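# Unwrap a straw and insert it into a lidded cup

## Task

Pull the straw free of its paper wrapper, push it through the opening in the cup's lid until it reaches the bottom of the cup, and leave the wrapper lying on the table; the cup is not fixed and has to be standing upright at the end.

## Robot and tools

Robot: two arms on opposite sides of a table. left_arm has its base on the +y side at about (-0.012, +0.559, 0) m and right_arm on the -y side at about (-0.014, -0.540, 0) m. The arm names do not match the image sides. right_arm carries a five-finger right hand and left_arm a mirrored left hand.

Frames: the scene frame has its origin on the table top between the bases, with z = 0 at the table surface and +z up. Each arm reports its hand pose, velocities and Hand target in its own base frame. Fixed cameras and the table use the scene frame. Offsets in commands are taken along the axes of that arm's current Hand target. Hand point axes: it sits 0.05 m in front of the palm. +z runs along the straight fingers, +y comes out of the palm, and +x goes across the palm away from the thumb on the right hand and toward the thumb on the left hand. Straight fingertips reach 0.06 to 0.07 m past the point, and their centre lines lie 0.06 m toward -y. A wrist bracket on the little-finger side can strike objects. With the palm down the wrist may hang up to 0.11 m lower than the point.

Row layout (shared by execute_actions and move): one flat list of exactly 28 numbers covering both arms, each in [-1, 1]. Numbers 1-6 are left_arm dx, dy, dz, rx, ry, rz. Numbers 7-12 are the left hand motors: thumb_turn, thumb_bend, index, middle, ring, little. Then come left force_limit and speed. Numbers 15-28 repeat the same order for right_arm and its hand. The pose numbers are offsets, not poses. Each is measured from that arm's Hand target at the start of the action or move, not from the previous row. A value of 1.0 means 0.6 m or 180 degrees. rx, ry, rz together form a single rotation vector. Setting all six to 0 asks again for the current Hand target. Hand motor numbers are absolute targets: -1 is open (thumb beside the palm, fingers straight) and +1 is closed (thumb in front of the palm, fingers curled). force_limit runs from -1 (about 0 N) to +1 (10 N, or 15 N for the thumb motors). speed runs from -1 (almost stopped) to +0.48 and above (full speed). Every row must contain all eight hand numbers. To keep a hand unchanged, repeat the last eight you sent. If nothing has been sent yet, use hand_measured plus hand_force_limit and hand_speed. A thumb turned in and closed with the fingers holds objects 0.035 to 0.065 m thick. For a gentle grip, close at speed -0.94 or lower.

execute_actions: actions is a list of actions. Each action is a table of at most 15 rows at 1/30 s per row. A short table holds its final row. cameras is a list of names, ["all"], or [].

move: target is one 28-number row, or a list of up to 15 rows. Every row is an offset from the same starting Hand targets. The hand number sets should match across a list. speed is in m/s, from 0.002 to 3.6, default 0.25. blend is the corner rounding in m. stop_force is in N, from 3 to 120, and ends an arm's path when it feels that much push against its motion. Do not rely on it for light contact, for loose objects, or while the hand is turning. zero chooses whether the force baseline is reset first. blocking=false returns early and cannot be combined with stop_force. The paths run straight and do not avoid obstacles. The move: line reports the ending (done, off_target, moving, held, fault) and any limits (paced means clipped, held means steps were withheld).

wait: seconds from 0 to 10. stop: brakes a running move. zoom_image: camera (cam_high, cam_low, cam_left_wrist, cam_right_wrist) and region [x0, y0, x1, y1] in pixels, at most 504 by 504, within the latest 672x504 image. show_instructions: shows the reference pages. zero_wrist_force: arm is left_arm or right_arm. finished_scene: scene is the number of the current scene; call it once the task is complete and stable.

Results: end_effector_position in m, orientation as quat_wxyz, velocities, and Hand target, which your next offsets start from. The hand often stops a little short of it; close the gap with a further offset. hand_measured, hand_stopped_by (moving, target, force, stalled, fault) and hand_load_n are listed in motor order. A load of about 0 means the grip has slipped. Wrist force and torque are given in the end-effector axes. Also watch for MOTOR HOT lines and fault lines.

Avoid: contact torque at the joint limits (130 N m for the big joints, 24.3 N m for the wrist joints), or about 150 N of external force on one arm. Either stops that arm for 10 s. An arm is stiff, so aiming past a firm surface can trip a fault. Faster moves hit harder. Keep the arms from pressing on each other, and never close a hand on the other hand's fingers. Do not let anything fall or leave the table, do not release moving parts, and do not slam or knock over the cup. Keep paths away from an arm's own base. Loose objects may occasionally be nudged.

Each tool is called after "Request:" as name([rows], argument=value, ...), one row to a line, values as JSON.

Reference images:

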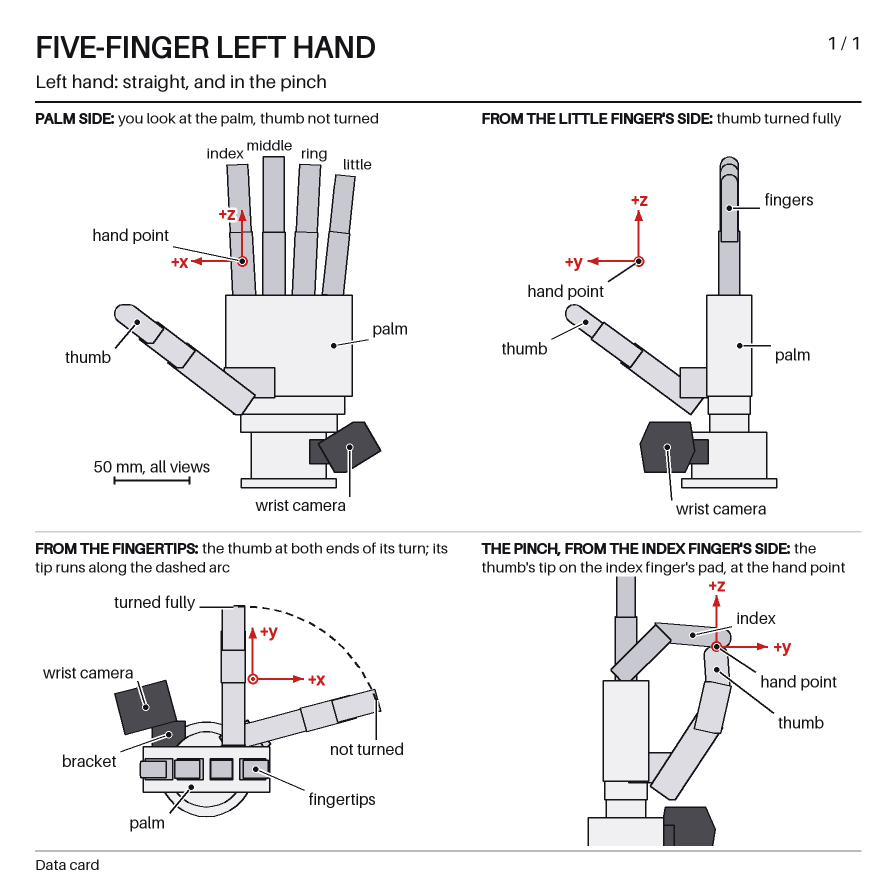

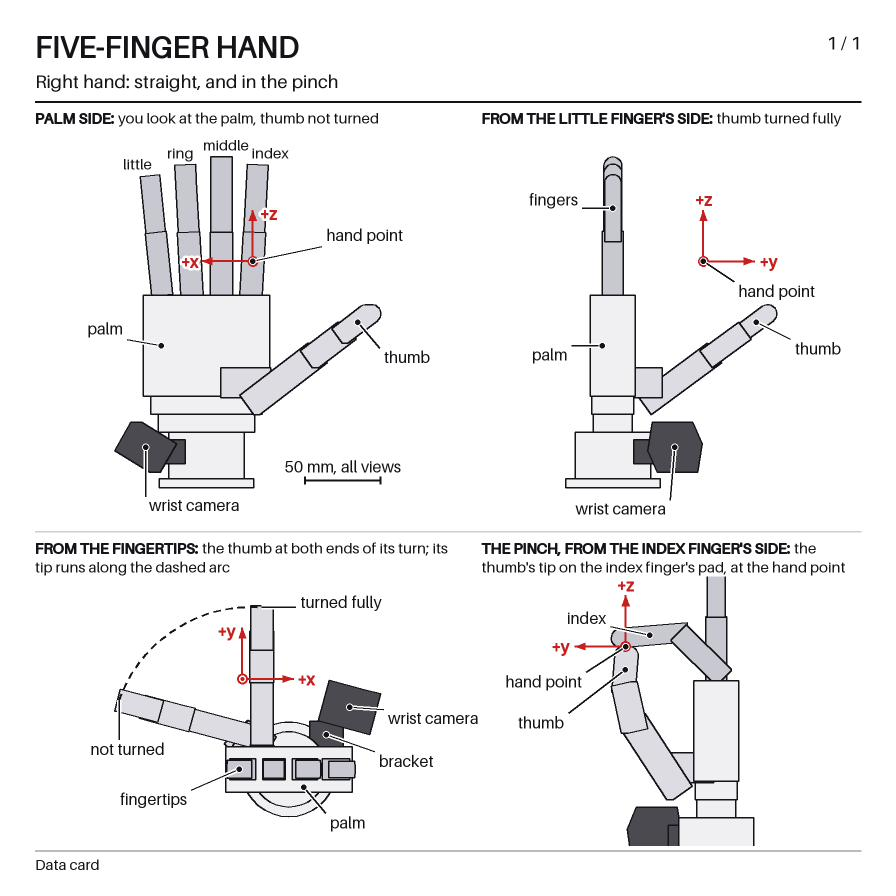

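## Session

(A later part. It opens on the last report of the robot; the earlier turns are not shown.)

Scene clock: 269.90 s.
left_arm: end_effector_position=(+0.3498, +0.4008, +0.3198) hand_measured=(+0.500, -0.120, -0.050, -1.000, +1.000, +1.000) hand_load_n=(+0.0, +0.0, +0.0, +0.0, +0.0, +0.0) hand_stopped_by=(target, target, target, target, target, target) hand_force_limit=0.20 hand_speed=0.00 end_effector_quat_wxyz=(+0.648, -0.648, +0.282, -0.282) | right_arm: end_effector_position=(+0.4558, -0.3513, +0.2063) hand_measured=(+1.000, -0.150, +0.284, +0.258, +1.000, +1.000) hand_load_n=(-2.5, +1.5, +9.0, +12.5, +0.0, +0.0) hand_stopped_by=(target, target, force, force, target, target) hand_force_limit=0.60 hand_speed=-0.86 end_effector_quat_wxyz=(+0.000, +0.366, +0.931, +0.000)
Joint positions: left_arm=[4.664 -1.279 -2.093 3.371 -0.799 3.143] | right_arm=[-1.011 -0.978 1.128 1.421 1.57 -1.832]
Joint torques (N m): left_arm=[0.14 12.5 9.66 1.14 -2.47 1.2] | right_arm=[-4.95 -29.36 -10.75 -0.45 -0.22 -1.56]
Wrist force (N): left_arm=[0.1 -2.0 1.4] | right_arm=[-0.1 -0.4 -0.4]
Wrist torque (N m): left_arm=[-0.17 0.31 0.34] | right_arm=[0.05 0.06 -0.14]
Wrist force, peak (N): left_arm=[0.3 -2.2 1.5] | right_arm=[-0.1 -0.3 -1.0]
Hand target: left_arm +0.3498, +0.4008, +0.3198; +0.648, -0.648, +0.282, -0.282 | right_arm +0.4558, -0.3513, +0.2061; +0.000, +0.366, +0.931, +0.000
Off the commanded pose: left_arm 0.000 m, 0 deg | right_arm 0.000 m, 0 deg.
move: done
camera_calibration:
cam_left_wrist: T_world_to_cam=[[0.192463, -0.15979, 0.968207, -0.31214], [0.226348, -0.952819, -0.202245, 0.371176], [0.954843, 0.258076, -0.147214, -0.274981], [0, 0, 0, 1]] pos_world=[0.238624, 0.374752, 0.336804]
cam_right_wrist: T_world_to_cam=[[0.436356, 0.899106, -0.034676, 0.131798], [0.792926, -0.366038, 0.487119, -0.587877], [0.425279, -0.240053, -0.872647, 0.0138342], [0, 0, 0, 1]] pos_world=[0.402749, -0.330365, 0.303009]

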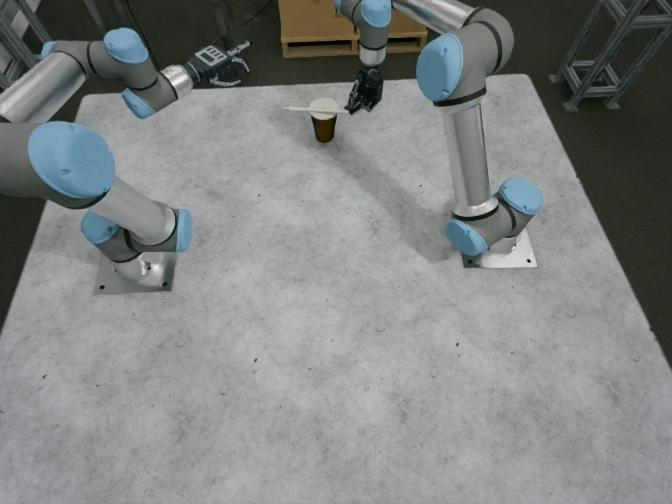

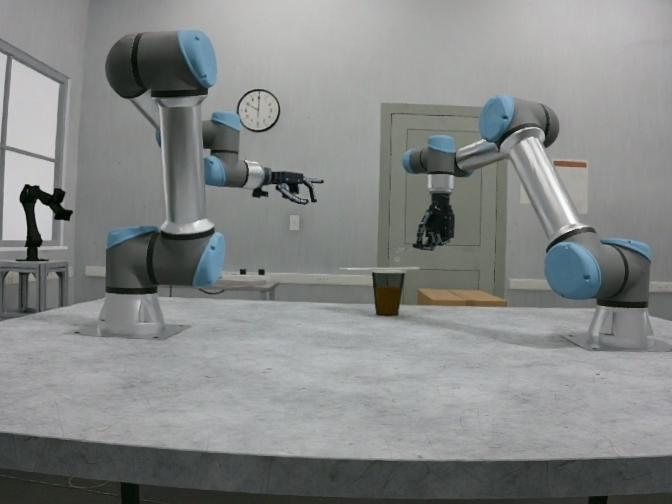

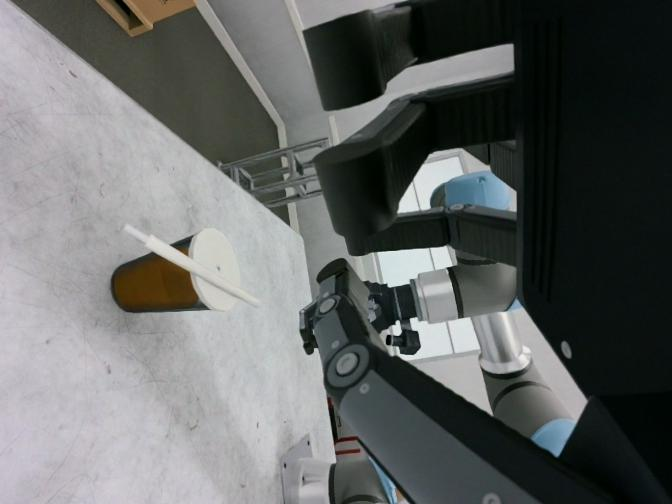

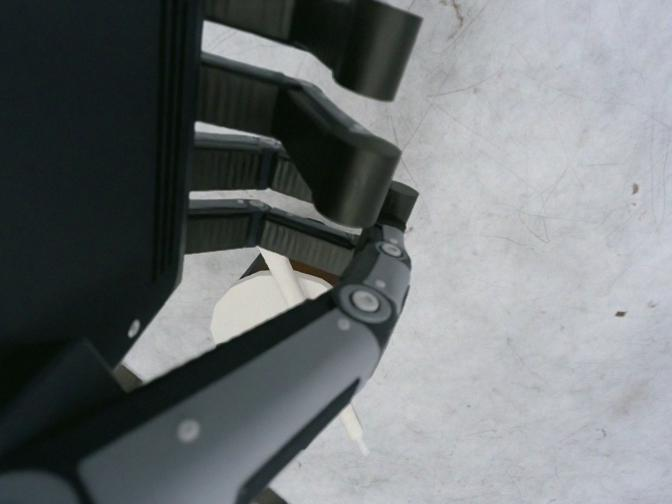

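Request:
move(target=[0,0,0,0,0,0,0.5,-0.12,-0.05,-1,1,1,0.2,0,-0.1466,-0.142,0,0,0,-0.201,1,0,-0.05,-0.05,1,1,0.2,0], speed=0.25, cameras=["cam_right_wrist","cam_high","cam_low"])

Request:
zoom_image(camera="cam_high", region=[265, 70, 385, 150])

Scene clock: 322.00 s.
left_arm: end_effector_position=(+0.3498, +0.4008, +0.3198) hand_measured=(+0.500, -0.120, -0.050, -1.000, +1.000, +1.000) hand_load_n=(-0.5, +0.0, +0.0, -0.5, +0.0, +0.0) hand_stopped_by=(target, target, target, target, target, target) hand_force_limit=0.20 hand_speed=0.00 end_effector_quat_wxyz=(+0.648, -0.648, +0.282, -0.282) | right_arm: end_effector_position=(+0.4616, -0.4730, +0.2058) hand_measured=(+1.000, +0.000, -0.050, -0.050, +1.000, +1.000) hand_load_n=(+0.0, +0.0, +0.0, +0.0, +0.0, +0.0) hand_stopped_by=(target, target, target, target, target, target) hand_force_limit=0.20 hand_speed=0.00 end_effector_quat_wxyz=(+0.003, +0.060, +0.998, -0.003)
Joint positions: left_arm=[4.664 -1.279 -2.093 3.371 -0.799 3.143] | right_arm=[-1.095 -0.385 0.035 1.913 1.568 -2.545]
Joint torques (N m): left_arm=[0.91 12.55 9.33 1.16 -2.62 1.05] | right_arm=[-2.84 -48.75 -23.24 3.84 -1.22 -0.56]
Wrist force (N): left_arm=[0.0 -2.0 1.1] | right_arm=[0.1 -0.6 -0.2]
Wrist torque (N m): left_arm=[-0.15 0.31 0.34] | right_arm=[0.01 0.01 -0.17]
Wrist force, peak (N): left_arm=[0.3 -2.0 1.6] | right_arm=[-0.1 -1.4 -0.4]
Hand target: left_arm +0.3498, +0.4008, +0.3198; +0.648, -0.648, +0.282, -0.282 | right_arm +0.4621, -0.4736, +0.2061; +0.000, +0.059, +0.998, +0.000
Off the commanded pose: left_arm 0.000 m, 0 deg | right_arm 0.001 m, 1 deg.
elbow stopped short (right arm): the move would have taken joint 3 (elbow) straighter than the controller allows.
move: done
camera_calibration:
cam_right_wrist: T_world_to_cam=[[-0.175741, 0.983562, -0.0414804, 0.562572], [0.853505, 0.173229, 0.491447, -0.410514], [0.490555, 0.0509637, -0.869919, 0.0887098], [0, 0, 0, 1]] pos_world=[0.405725, -0.486733, 0.302252]
Images, in order (width x height): cam_high 672x504, cam_low 672x504, cam_right_wrist 672x504.

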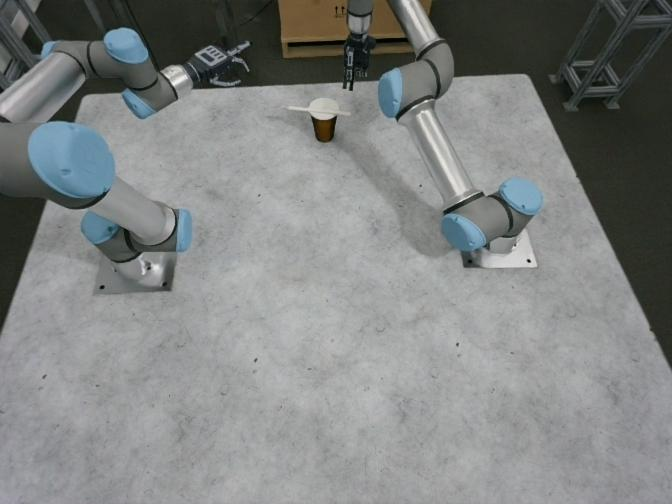

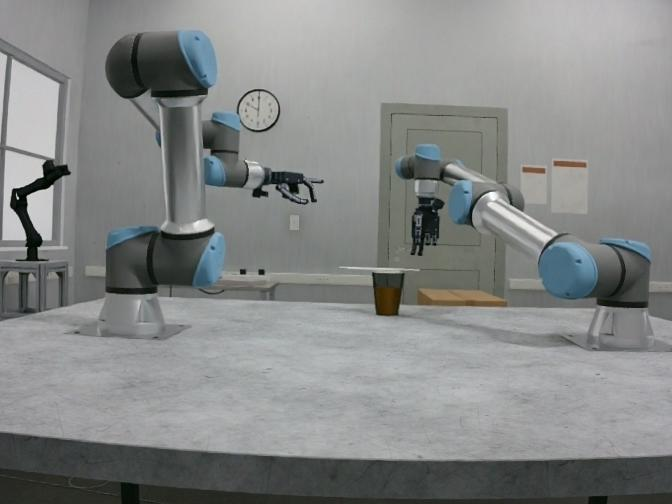

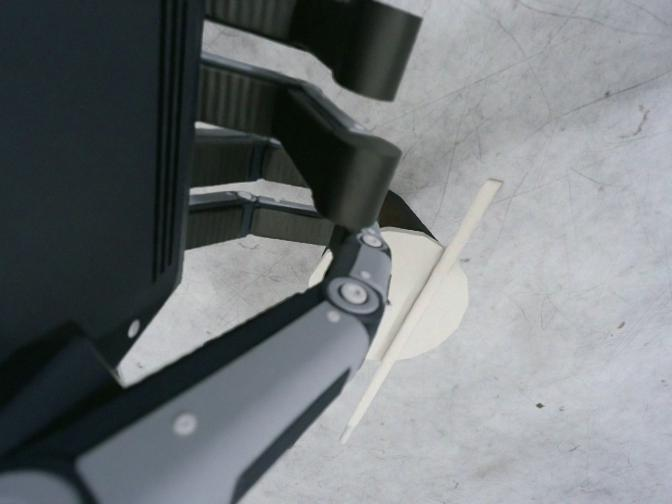

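Scaled by 4.200.

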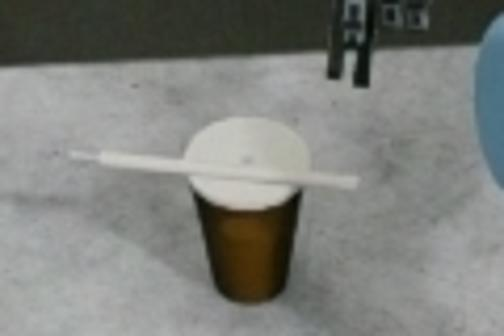

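Request:
move(target=[0,0,0,0,0,0,0.5,-0.12,-0.05,-1,1,1,0.2,0,-0.0012,0.0197,0.1213,0,0,0.0089,1,0,-0.05,-0.05,1,1,0.2,0], speed=0.12, cameras=["cam_right_wrist","cam_low"])

Request:
zoom_image(camera="cam_low", region=[330, 230, 450, 330])

Scene clock: 348.87 s.
left_arm: end_effector_position=(+0.3498, +0.4008, +0.3198) hand_measured=(+0.500, -0.120, -0.050, -1.000, +1.000, +1.000) hand_load_n=(+0.0, +0.0, +0.0, +0.0, +0.0, +0.0) hand_stopped_by=(target, target, target, target, target, target) hand_force_limit=0.20 hand_speed=0.00 end_effector_quat_wxyz=(+0.648, -0.648, +0.282, -0.282) | right_arm: end_effector_position=(+0.4643, -0.4620, +0.1335) hand_measured=(+1.000, +0.000, -0.050, -0.050, +1.000, +1.000) hand_load_n=(+0.0, +0.0, +0.0, +0.0, +0.0, +0.0) hand_stopped_by=(target, target, target, target, target, target) hand_force_limit=0.20 hand_speed=0.00 end_effector_quat_wxyz=(+0.000, +0.073, +0.997, +0.000)
Joint positions: left_arm=[4.664 -1.279 -2.093 3.371 -0.799 3.143] | right_arm=[-1.083 -0.545 0.543 1.573 1.571 -2.508]
Joint torques (N m): left_arm=[0.02 12.77 8.78 1.08 -2.52 0.89] | right_arm=[-5.28 -42.86 -12.7 3.09 0.03 -1.46]
Wrist force (N): left_arm=[0.1 -1.9 1.3] | right_arm=[0.1 -0.5 -0.5]
Wrist torque (N m): left_arm=[-0.14 0.31 0.34] | right_arm=[0.05 0.03 -0.17]
Wrist force, peak (N): left_arm=[0.1 -2.1 1.6] | right_arm=[0.6 -0.6 -1.4]
Hand target: left_arm +0.3498, +0.4008, +0.3198; +0.648, -0.648, +0.282, -0.282 | right_arm +0.4642, -0.4620, +0.1333; +0.000, +0.073, +0.997, +0.000
Off the commanded pose: left_arm 0.000 m, 0 deg | right_arm 0.000 m, 0 deg.
move: done
camera_calibration:
cam_right_wrist: T_world_to_cam=[[-0.151019, 0.987915, -0.034894, 0.538787], [0.860531, 0.148754, 0.487195, -0.393142], [0.486497, 0.0435482, -0.872596, 0.022775], [0, 0, 0, 1]] pos_world=[0.408598, -0.474786, 0.23021]
Images, in order (width x height): cam_low 672x504, cam_right_wrist 672x504.

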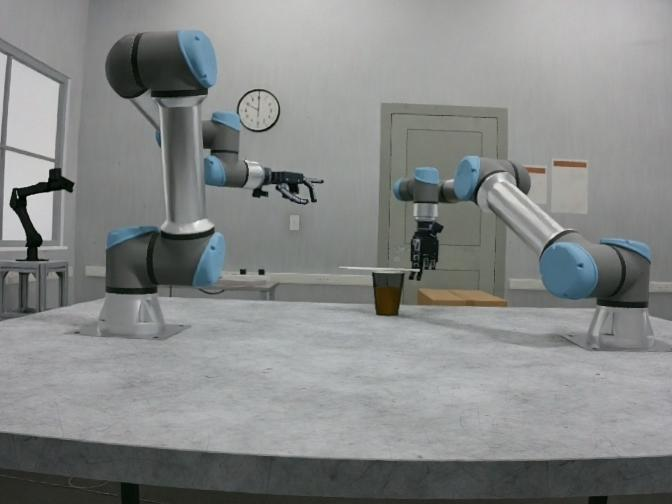

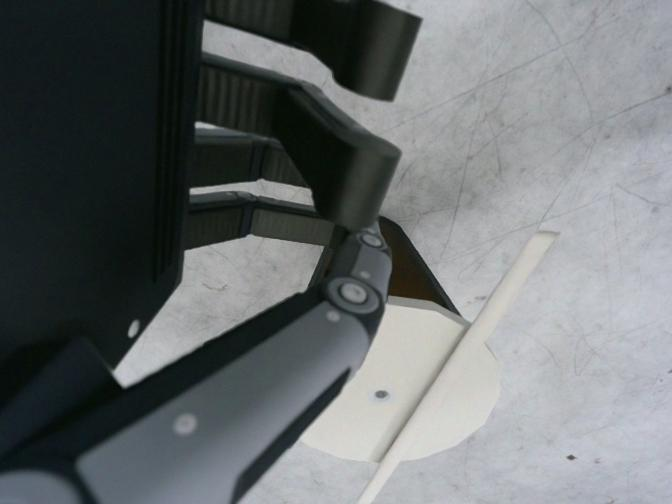

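Scaled by 4.200.

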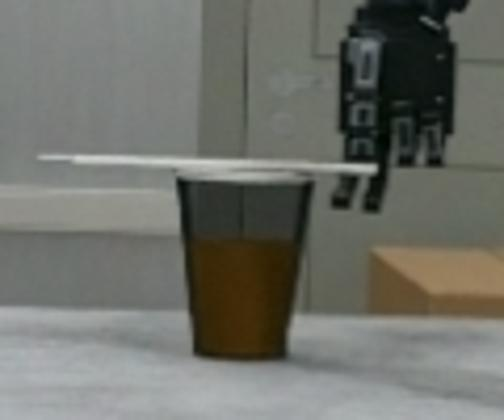

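Request:
zoom_image(camera="cam_low", region=[400, 250, 440, 290])

Scaled by 12.600.

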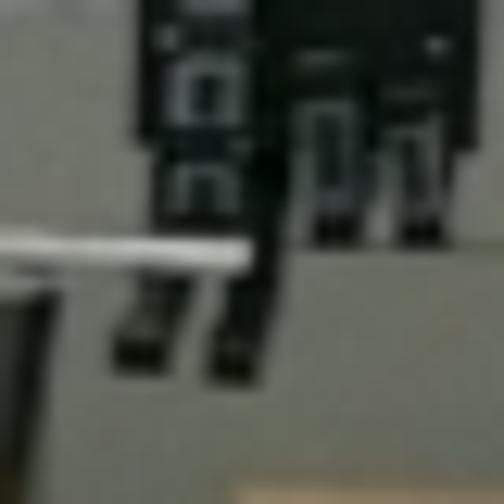

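Request:
move([
  [0,0,0,0,0,0,0.5,-0.12,-0.05,-1,1,1,0.2,0,0.0033,0.01,-0.01,0,0,0,1,0,-0.05,-0.05,1,1,0.2,0],
  [0,0,0,0,0,0,0.5,-0.12,-0.05,-1,1,1,0.2,0,0.0033,0.0933,-0.01,0,0,0,1,0,-0.05,-0.05,1,1,0.2,0],
], speed=0.06, blend=0.005, cameras=["cam_right_wrist","cam_low","cam_high"])

Request:
zoom_image(camera="cam_low", region=[380, 240, 440, 300])

Request:
zoom_image(camera="cam_high", region=[305, 80, 385, 140])

Request:
zoom_image(camera="cam_right_wrist", region=[290, 180, 450, 340])

Scene clock: 388.50 s.
left_arm: end_effector_position=(+0.3498, +0.4008, +0.3198) hand_measured=(+0.500, -0.120, -0.050, -1.000, +1.000, +1.000) hand_load_n=(+0.0, +0.0, +0.0, +0.0, +0.0, +0.0) hand_stopped_by=(target, target, target, target, target, target) hand_force_limit=0.20 hand_speed=0.00 end_effector_quat_wxyz=(+0.648, -0.648, +0.282, -0.282) | right_arm: end_effector_position=(+0.4705, -0.4063, +0.1394) hand_measured=(+1.000, +0.000, -0.050, -0.050, +1.000, +1.000) hand_load_n=(+0.0, -0.5, +0.0, +0.0, +0.0, +0.0) hand_stopped_by=(target, target, target, target, target, target) hand_force_limit=0.20 hand_speed=0.00 end_effector_quat_wxyz=(+0.000, +0.073, +0.997, +0.000)
Joint positions: left_arm=[4.664 -1.279 -2.093 3.371 -0.799 3.143] | right_arm=[-1.032 -0.692 0.805 1.458 1.571 -2.457]
Joint torques (N m): left_arm=[0.31 12.23 8.73 1.05 -2.66 0.74] | right_arm=[-6.52 -37.02 -19.74 4.67 -1.2 -1.6]
Wrist force (N): left_arm=[0.2 -1.9 1.5] | right_arm=[-0.1 -0.6 0.0]
Wrist torque (N m): left_arm=[-0.15 0.30 0.34] | right_arm=[0.01 0.06 -0.19]
Wrist force, peak (N): left_arm=[0.2 -2.1 1.6] | right_arm=[0.4 -1.1 0.1]
Hand target: left_arm +0.3498, +0.4008, +0.3198; +0.648, -0.648, +0.282, -0.282 | right_arm +0.4704, -0.4063, +0.1393; +0.000, +0.073, +0.997, +0.000
Off the commanded pose: left_arm 0.000 m, 0 deg | right_arm 0.000 m, 0 deg.
move: done; blend cut to 0.0044 m at target 1
camera_calibration:
cam_right_wrist: T_world_to_cam=[[-0.150934, 0.98793, -0.0348456, 0.484862], [0.860546, 0.148656, 0.487199, -0.409684], [0.486498, 0.0435485, -0.872596, 0.0224813], [0, 0, 0, 1]] pos_world=[0.414797, -0.419086, 0.23611]
Images, in order (width x height): cam_high 672x504, cam_low 672x504, cam_right_wrist 672x504.

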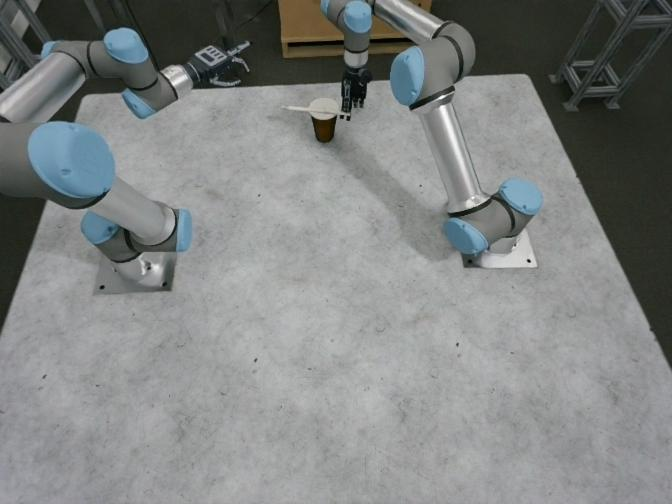

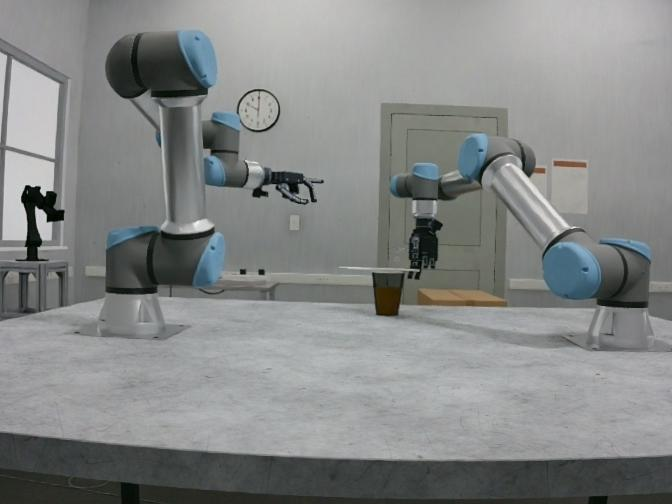

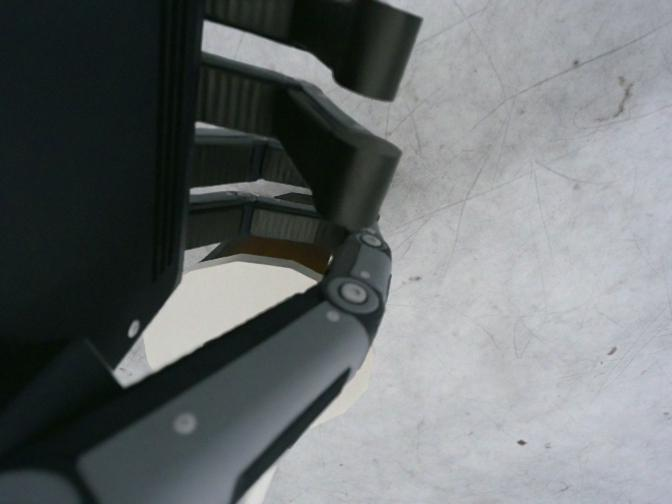

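Scaled by 8.400.

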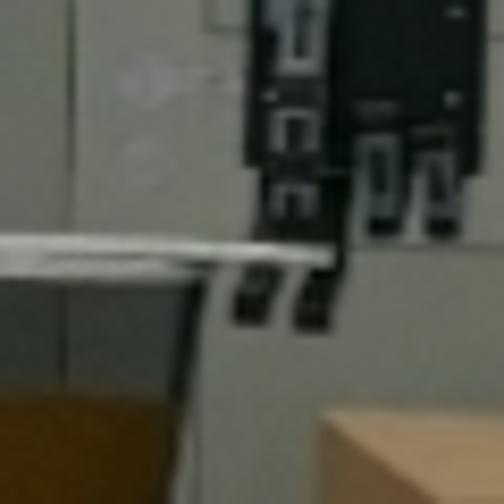

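Scaled by 6.300.

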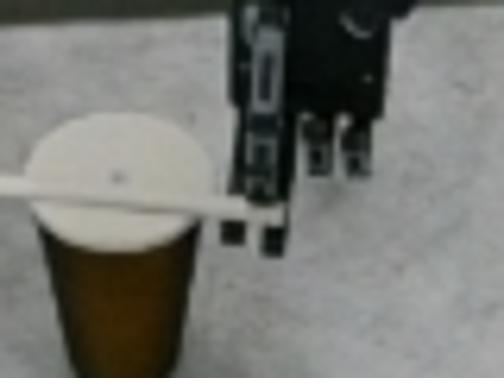

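Scaled by 3.150.

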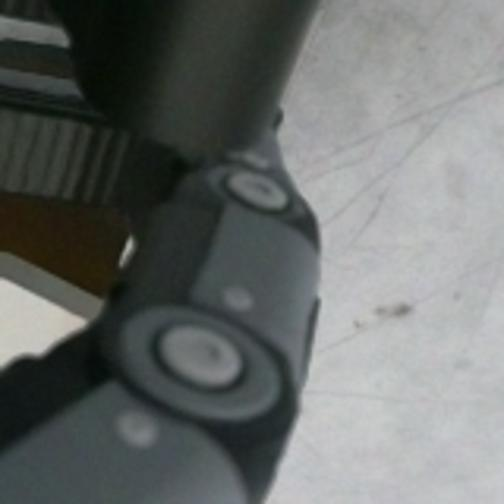

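Request:
move([
  [0,0,0,0,0,0,0.5,-0.12,-0.05,-1,1,1,0.2,0,0,0,0.005,0,0,0,1,0,-0.05,-0.05,1,1,0.2,0],
  [0,0,0,0,0,0,0.5,-0.12,-0.05,-1,1,1,0.2,0,0,0,0.005,0,0,0,1,0,0.6,0.6,1,1,0.6,-0.88],
], speed=0.05, cameras=["cam_right_wrist","cam_low","cam_high"])

Request:
zoom_image(camera="cam_low", region=[330, 230, 450, 330])

Request:
zoom_image(camera="cam_high", region=[265, 80, 385, 150])

Scene clock: 416.33 s.
left_arm: end_effector_position=(+0.3498, +0.4008, +0.3198) hand_measured=(+0.500, -0.120, -0.050, -1.000, +1.000, +1.000) hand_load_n=(+0.0, +0.0, +0.0, +0.0, +0.0, +0.0) hand_stopped_by=(target, target, target, target, target, target) hand_force_limit=0.20 hand_speed=0.00 end_effector_quat_wxyz=(+0.648, -0.648, +0.282, -0.282) | right_arm: end_effector_position=(+0.4704, -0.4063, +0.1363) hand_measured=(+1.000, +0.000, +0.248, +0.236, +1.000, +1.000) hand_load_n=(-0.5, +1.0, +9.0, +9.5, +0.0, +0.0) hand_stopped_by=(target, target, force, force, target, target) hand_force_limit=0.60 hand_speed=-0.88 end_effector_quat_wxyz=(+0.000, +0.073, +0.997, +0.000)
Joint positions: left_arm=[4.664 -1.279 -2.093 3.371 -0.799 3.143] | right_arm=[-1.032 -0.691 0.81 1.452 1.571 -2.457]
Joint torques (N m): left_arm=[0.13 11.81 9.49 0.83 -2.46 0.85] | right_arm=[-5.07 -49.24 -23.88 4.55 -1.06 -1.39]
Wrist force (N): left_arm=[0.3 -1.5 1.4] | right_arm=[-0.2 -0.5 -0.3]
Wrist torque (N m): left_arm=[-0.08 0.28 0.34] | right_arm=[0.03 0.07 -0.18]
Wrist force, peak (N): left_arm=[0.2 -2.2 1.4] | right_arm=[0.2 -0.5 -0.8]
Hand target: left_arm +0.3498, +0.4008, +0.3198; +0.648, -0.648, +0.282, -0.282 | right_arm +0.4704, -0.4063, +0.1363; +0.000, +0.073, +0.997, +0.000
Off the commanded pose: left_arm 0.000 m, 0 deg | right_arm 0.000 m, 0 deg.
move: done
camera_calibration:
cam_right_wrist: T_world_to_cam=[[-0.150954, 0.987935, -0.0346082, 0.484807], [0.860611, 0.148563, 0.487111, -0.408204], [0.486375, 0.043747, -0.872654, 0.0199274], [0, 0, 0, 1]] pos_world=[0.414797, -0.419185, 0.233009]
Images, in order (width x height): cam_high 672x504, cam_low 672x504, cam_right_wrist 672x504.

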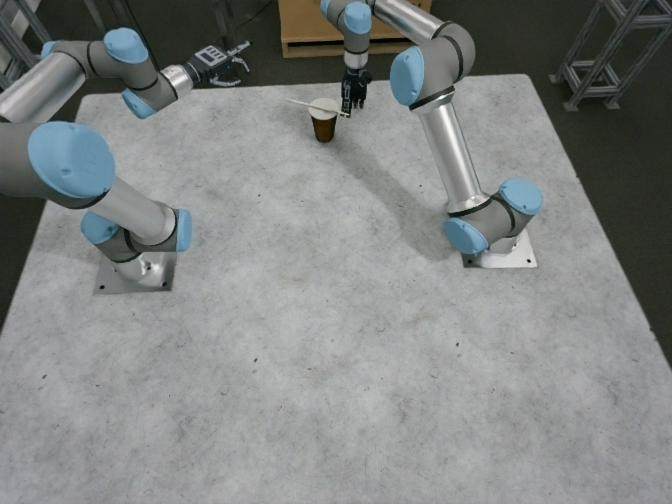

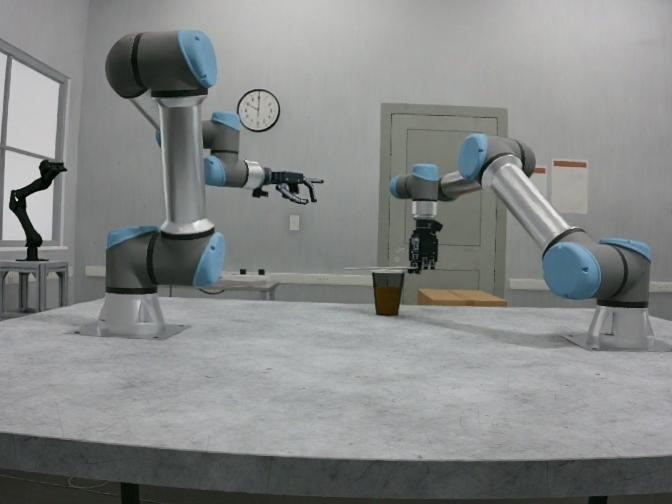

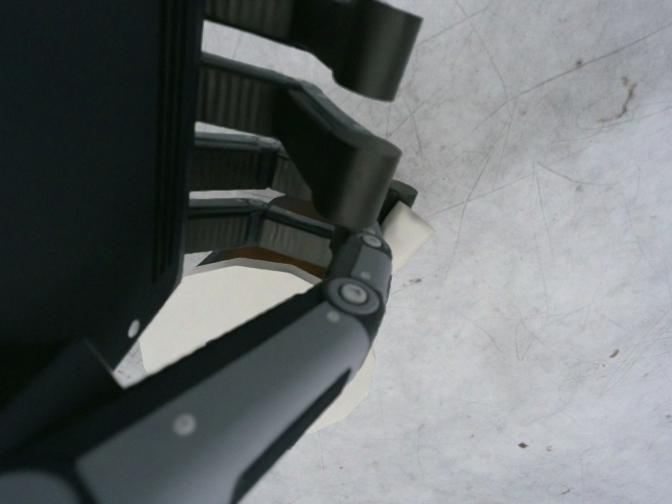

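Scaled by 4.200.

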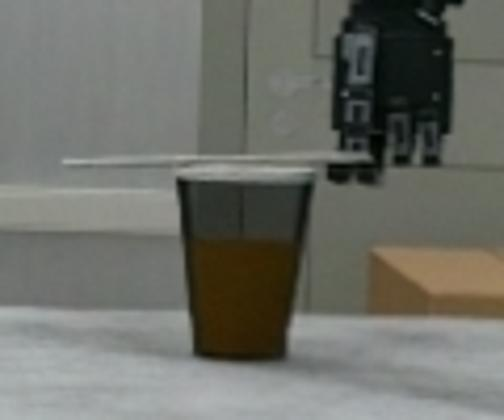

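Scaled by 4.200.

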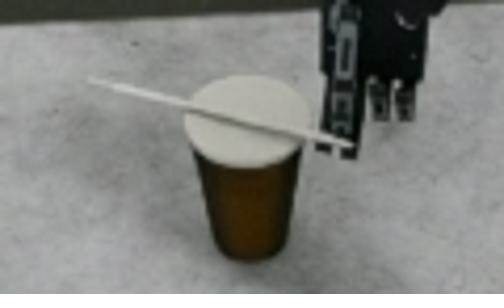

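Request:
zoom_image(camera="cam_right_wrist", region=[300, 160, 460, 320])

Request:
zoom_image(camera="cam_high", region=[325, 95, 365, 125])

Scaled by 3.150.

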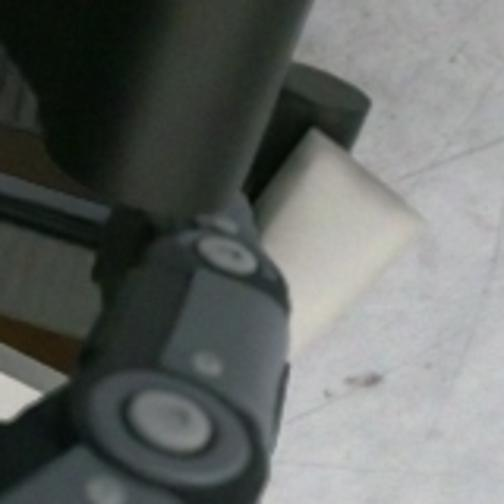

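Scaled by 12.600.

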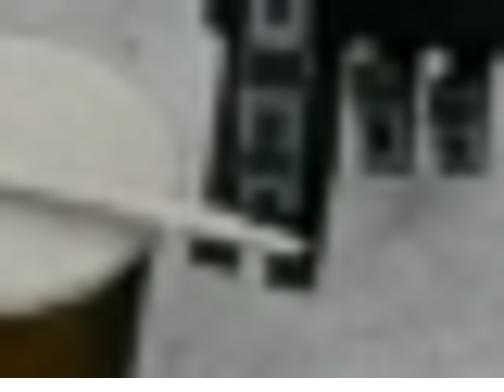

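Request:
move([
  [0,0,0,0,0,0,0.5,-0.12,-0.05,-1,1,1,0.2,0,0,0,0,0,0,0,1,0,0.1,0.1,1,1,0.6,-0.6],
  [0,0,0,0,0,0,0.5,-0.12,-0.05,-1,1,1,0.2,0,-0.0038,0.015,0.0033,0,0,0.078,1,0,0.1,0.1,1,1,0.6,-0.6],
], speed=0.05, cameras=["cam_right_wrist","cam_low","cam_high"])

Request:
zoom_image(camera="cam_right_wrist", region=[300, 160, 460, 320])

Request:
zoom_image(camera="cam_high", region=[275, 85, 365, 130])

Request:
zoom_image(camera="cam_low", region=[380, 240, 440, 300])

Scene clock: 478.90 s.
left_arm: end_effector_position=(+0.3498, +0.4008, +0.3198) hand_measured=(+0.500, -0.120, -0.050, -1.000, +1.000, +1.000) hand_load_n=(+0.0, +0.0, +0.0, +0.0, +0.0, +0.0) hand_stopped_by=(target, target, target, target, target, target) hand_force_limit=0.20 hand_speed=0.00 end_effector_quat_wxyz=(+0.648, -0.648, +0.282, -0.282) | right_arm: end_effector_position=(+0.4740, -0.3977, +0.1344) hand_measured=(+1.000, +0.000, +0.100, +0.100, +1.000, +1.000) hand_load_n=(+0.0, +0.0, +0.0, +0.5, +0.0, +0.0) hand_stopped_by=(target, target, target, target, target, target) hand_force_limit=0.60 hand_speed=-0.60 end_effector_quat_wxyz=(+0.000, +0.194, +0.981, +0.000)
Joint positions: left_arm=[4.664 -1.279 -2.093 3.371 -0.799 3.143] | right_arm=[-1.027 -0.753 0.929 1.395 1.57 -2.207]
Joint torques (N m): left_arm=[-0.18 12.86 10.48 1.13 -2.42 0.42] | right_arm=[4.4 -41.56 -24.57 2.29 -0.99 -1.49]
Wrist force (N): left_arm=[0.0 -1.8 1.4] | right_arm=[-0.1 -0.4 -0.5]
Wrist torque (N m): left_arm=[-0.14 0.32 0.33] | right_arm=[0.06 0.07 -0.14]
Wrist force, peak (N): left_arm=[0.2 -2.2 1.5] | right_arm=[-0.2 -0.9 -0.3]
Hand target: left_arm +0.3498, +0.4008, +0.3198; +0.648, -0.648, +0.282, -0.282 | right_arm +0.4740, -0.3977, +0.1344; +0.000, +0.194, +0.981, +0.000
Off the commanded pose: left_arm 0.000 m, 0 deg | right_arm 0.000 m, 0 deg.
move: done
camera_calibration:
cam_right_wrist: T_world_to_cam=[[0.0933176, 0.99503, -0.0347325, 0.363841], [0.870903, -0.0646709, 0.487182, -0.50134], [0.482515, -0.0757113, -0.872609, -0.0295337], [0, 0, 0, 1]] pos_world=[0.416916, -0.396691, 0.23111]
Images, in order (width x height): cam_high 672x504, cam_low 672x504, cam_right_wrist 672x504.

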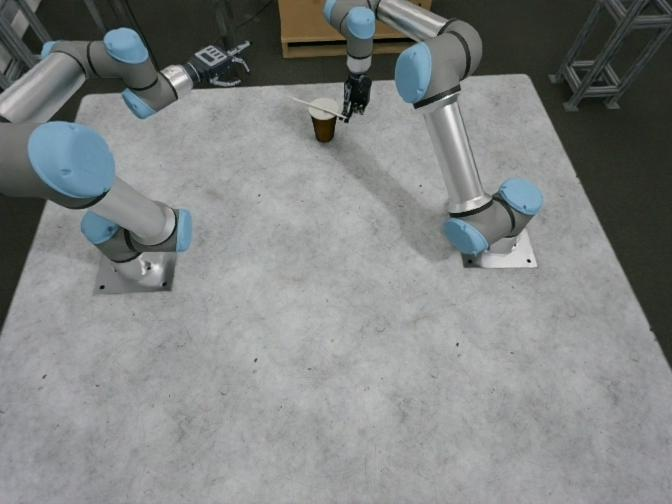

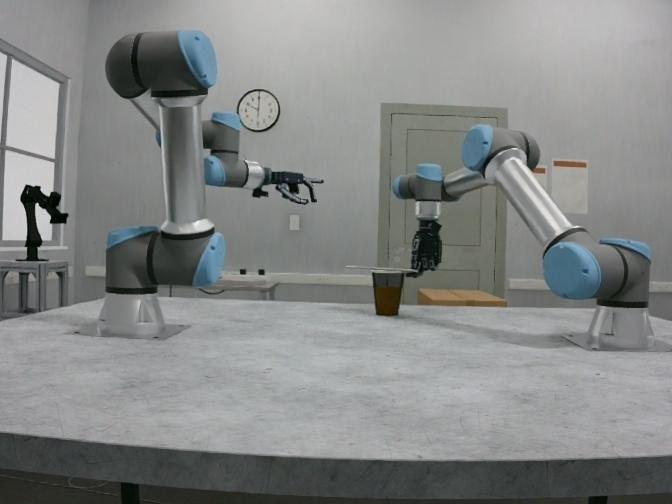

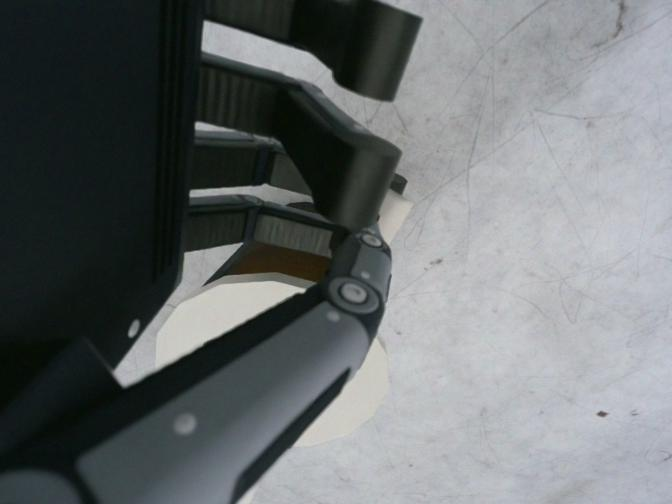

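Scaled by 3.150.

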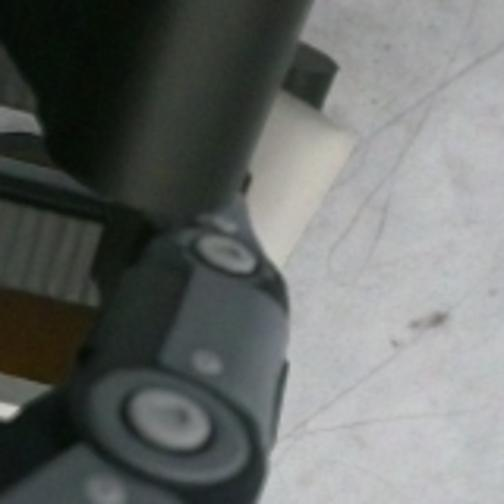

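Scaled by 5.600.

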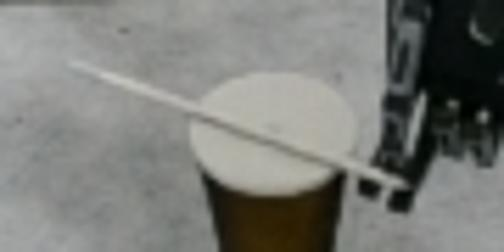

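Scaled by 8.400.

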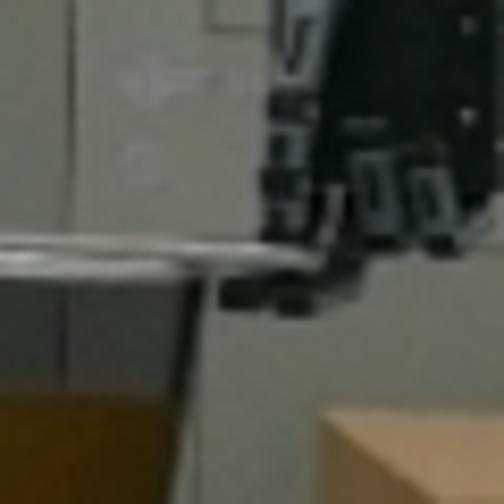

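Request:
move([
  [0,0,0,0,0,0,0.5,-0.12,-0.05,-1,1,1,0.2,0,0,0,-0.0025,0,0,0,1,0,-0.05,-0.05,1,1,0.6,-0.4],
  [0,0,0,0,0,0,0.5,-0.12,-0.05,-1,1,1,0.2,0,0,0.0117,-0.0025,0,0,0,1,0,-0.05,-0.05,1,1,0.6,-0.4],
], speed=0.05, cameras=["cam_right_wrist","cam_low","cam_high"])

Request:
zoom_image(camera="cam_right_wrist", region=[300, 160, 460, 320])

Request:
zoom_image(camera="cam_low", region=[380, 240, 440, 300])

Scene clock: 495.67 s.
left_arm: end_effector_position=(+0.3498, +0.4008, +0.3198) hand_measured=(+0.500, -0.120, -0.050, -1.000, +1.000, +1.000) hand_load_n=(+0.0, +0.0, +0.0, -0.5, +0.0, +0.0) hand_stopped_by=(target, target, target, target, target, target) hand_force_limit=0.20 hand_speed=0.00 end_effector_quat_wxyz=(+0.648, -0.648, +0.282, -0.282) | right_arm: end_effector_position=(+0.4767, -0.3911, +0.1359) hand_measured=(+1.000, +0.000, -0.050, -0.050, +1.000, +1.000) hand_load_n=(+0.0, +0.0, +0.0, +0.0, +0.0, +0.0) hand_stopped_by=(target, target, target, target, target, target) hand_force_limit=0.60 hand_speed=-0.40 end_effector_quat_wxyz=(+0.000, +0.194, +0.981, +0.000)
Joint positions: left_arm=[4.664 -1.279 -2.093 3.371 -0.799 3.143] | right_arm=[-1.018 -0.762 0.942 1.392 1.571 -2.197]
Joint torques (N m): left_arm=[-0.36 12.09 8.34 0.87 -2.33 0.19] | right_arm=[-5.28 -46.52 -22.67 1.01 1.51 0.14]
Wrist force (N): left_arm=[0.2 -2.0 1.1] | right_arm=[-0.1 -0.4 -0.5]
Wrist torque (N m): left_arm=[-0.15 0.29 0.35] | right_arm=[0.07 0.07 -0.19]
Wrist force, peak (N): left_arm=[0.5 -2.3 1.4] | right_arm=[-0.1 -0.7 -0.6]
Hand target: left_arm +0.3498, +0.4008, +0.3198; +0.648, -0.648, +0.282, -0.282 | right_arm +0.4767, -0.3912, +0.1359; +0.000, +0.194, +0.981, +0.000
Off the commanded pose: left_arm 0.000 m, 0 deg | right_arm 0.000 m, 0 deg.
move: done
camera_calibration:
cam_right_wrist: T_world_to_cam=[[0.0932125, 0.995046, -0.0345705, 0.357086], [0.870976, -0.0646686, 0.487052, -0.503994], [0.482403, -0.0755094, -0.872689, -0.0288847], [0, 0, 0, 1]] pos_world=[0.419616, -0.39009, 0.232608]
Images, in order (width x height): cam_high 672x504, cam_low 672x504, cam_right_wrist 672x504.

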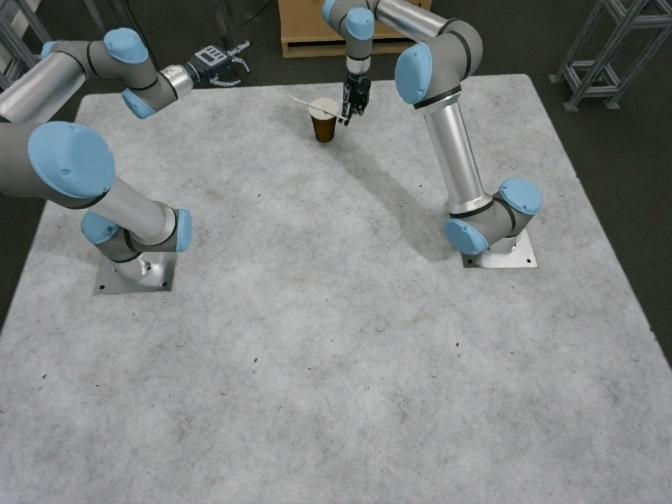

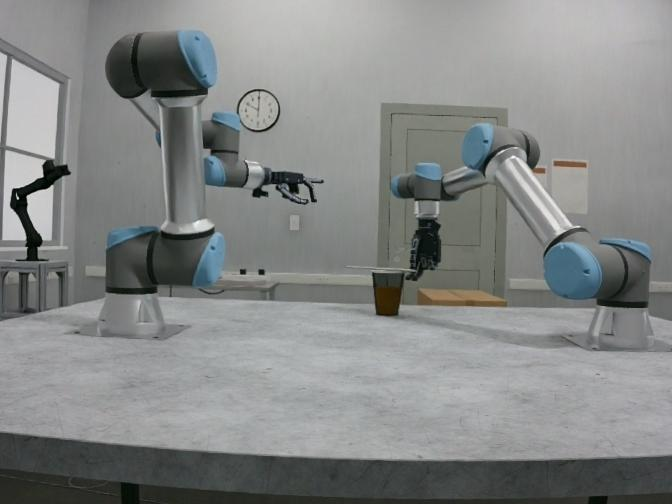

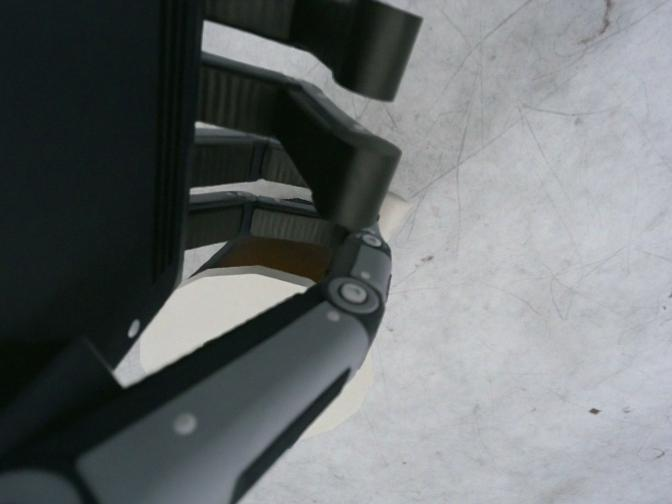

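Scaled by 3.150.

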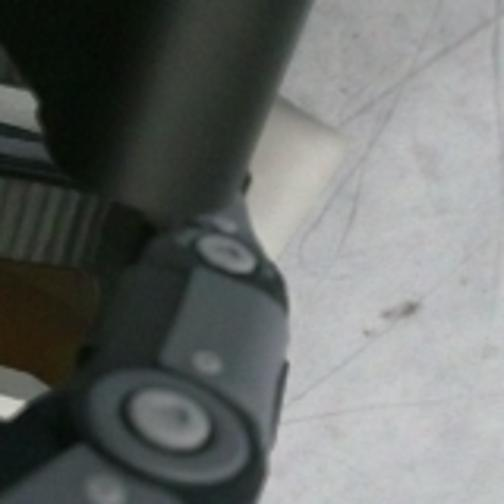

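Scaled by 8.400.

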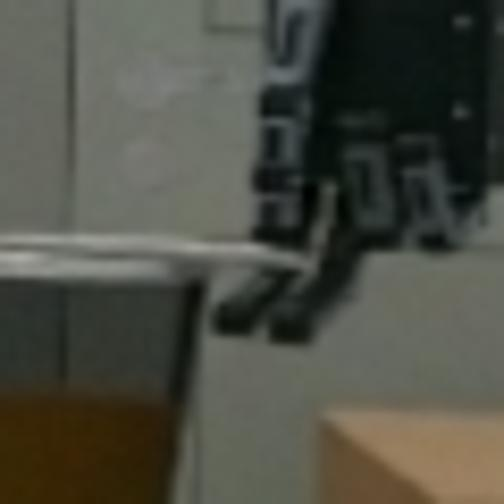

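Request:
zoom_image(camera="cam_high", region=[275, 85, 365, 130])

Request:
zoom_image(camera="cam_high", region=[325, 95, 365, 125])

Scaled by 5.600.

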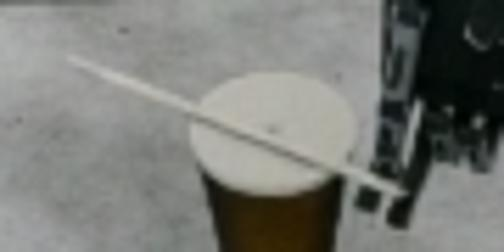

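Scaled by 12.600.

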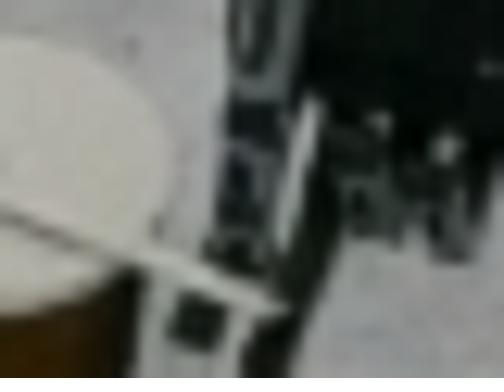

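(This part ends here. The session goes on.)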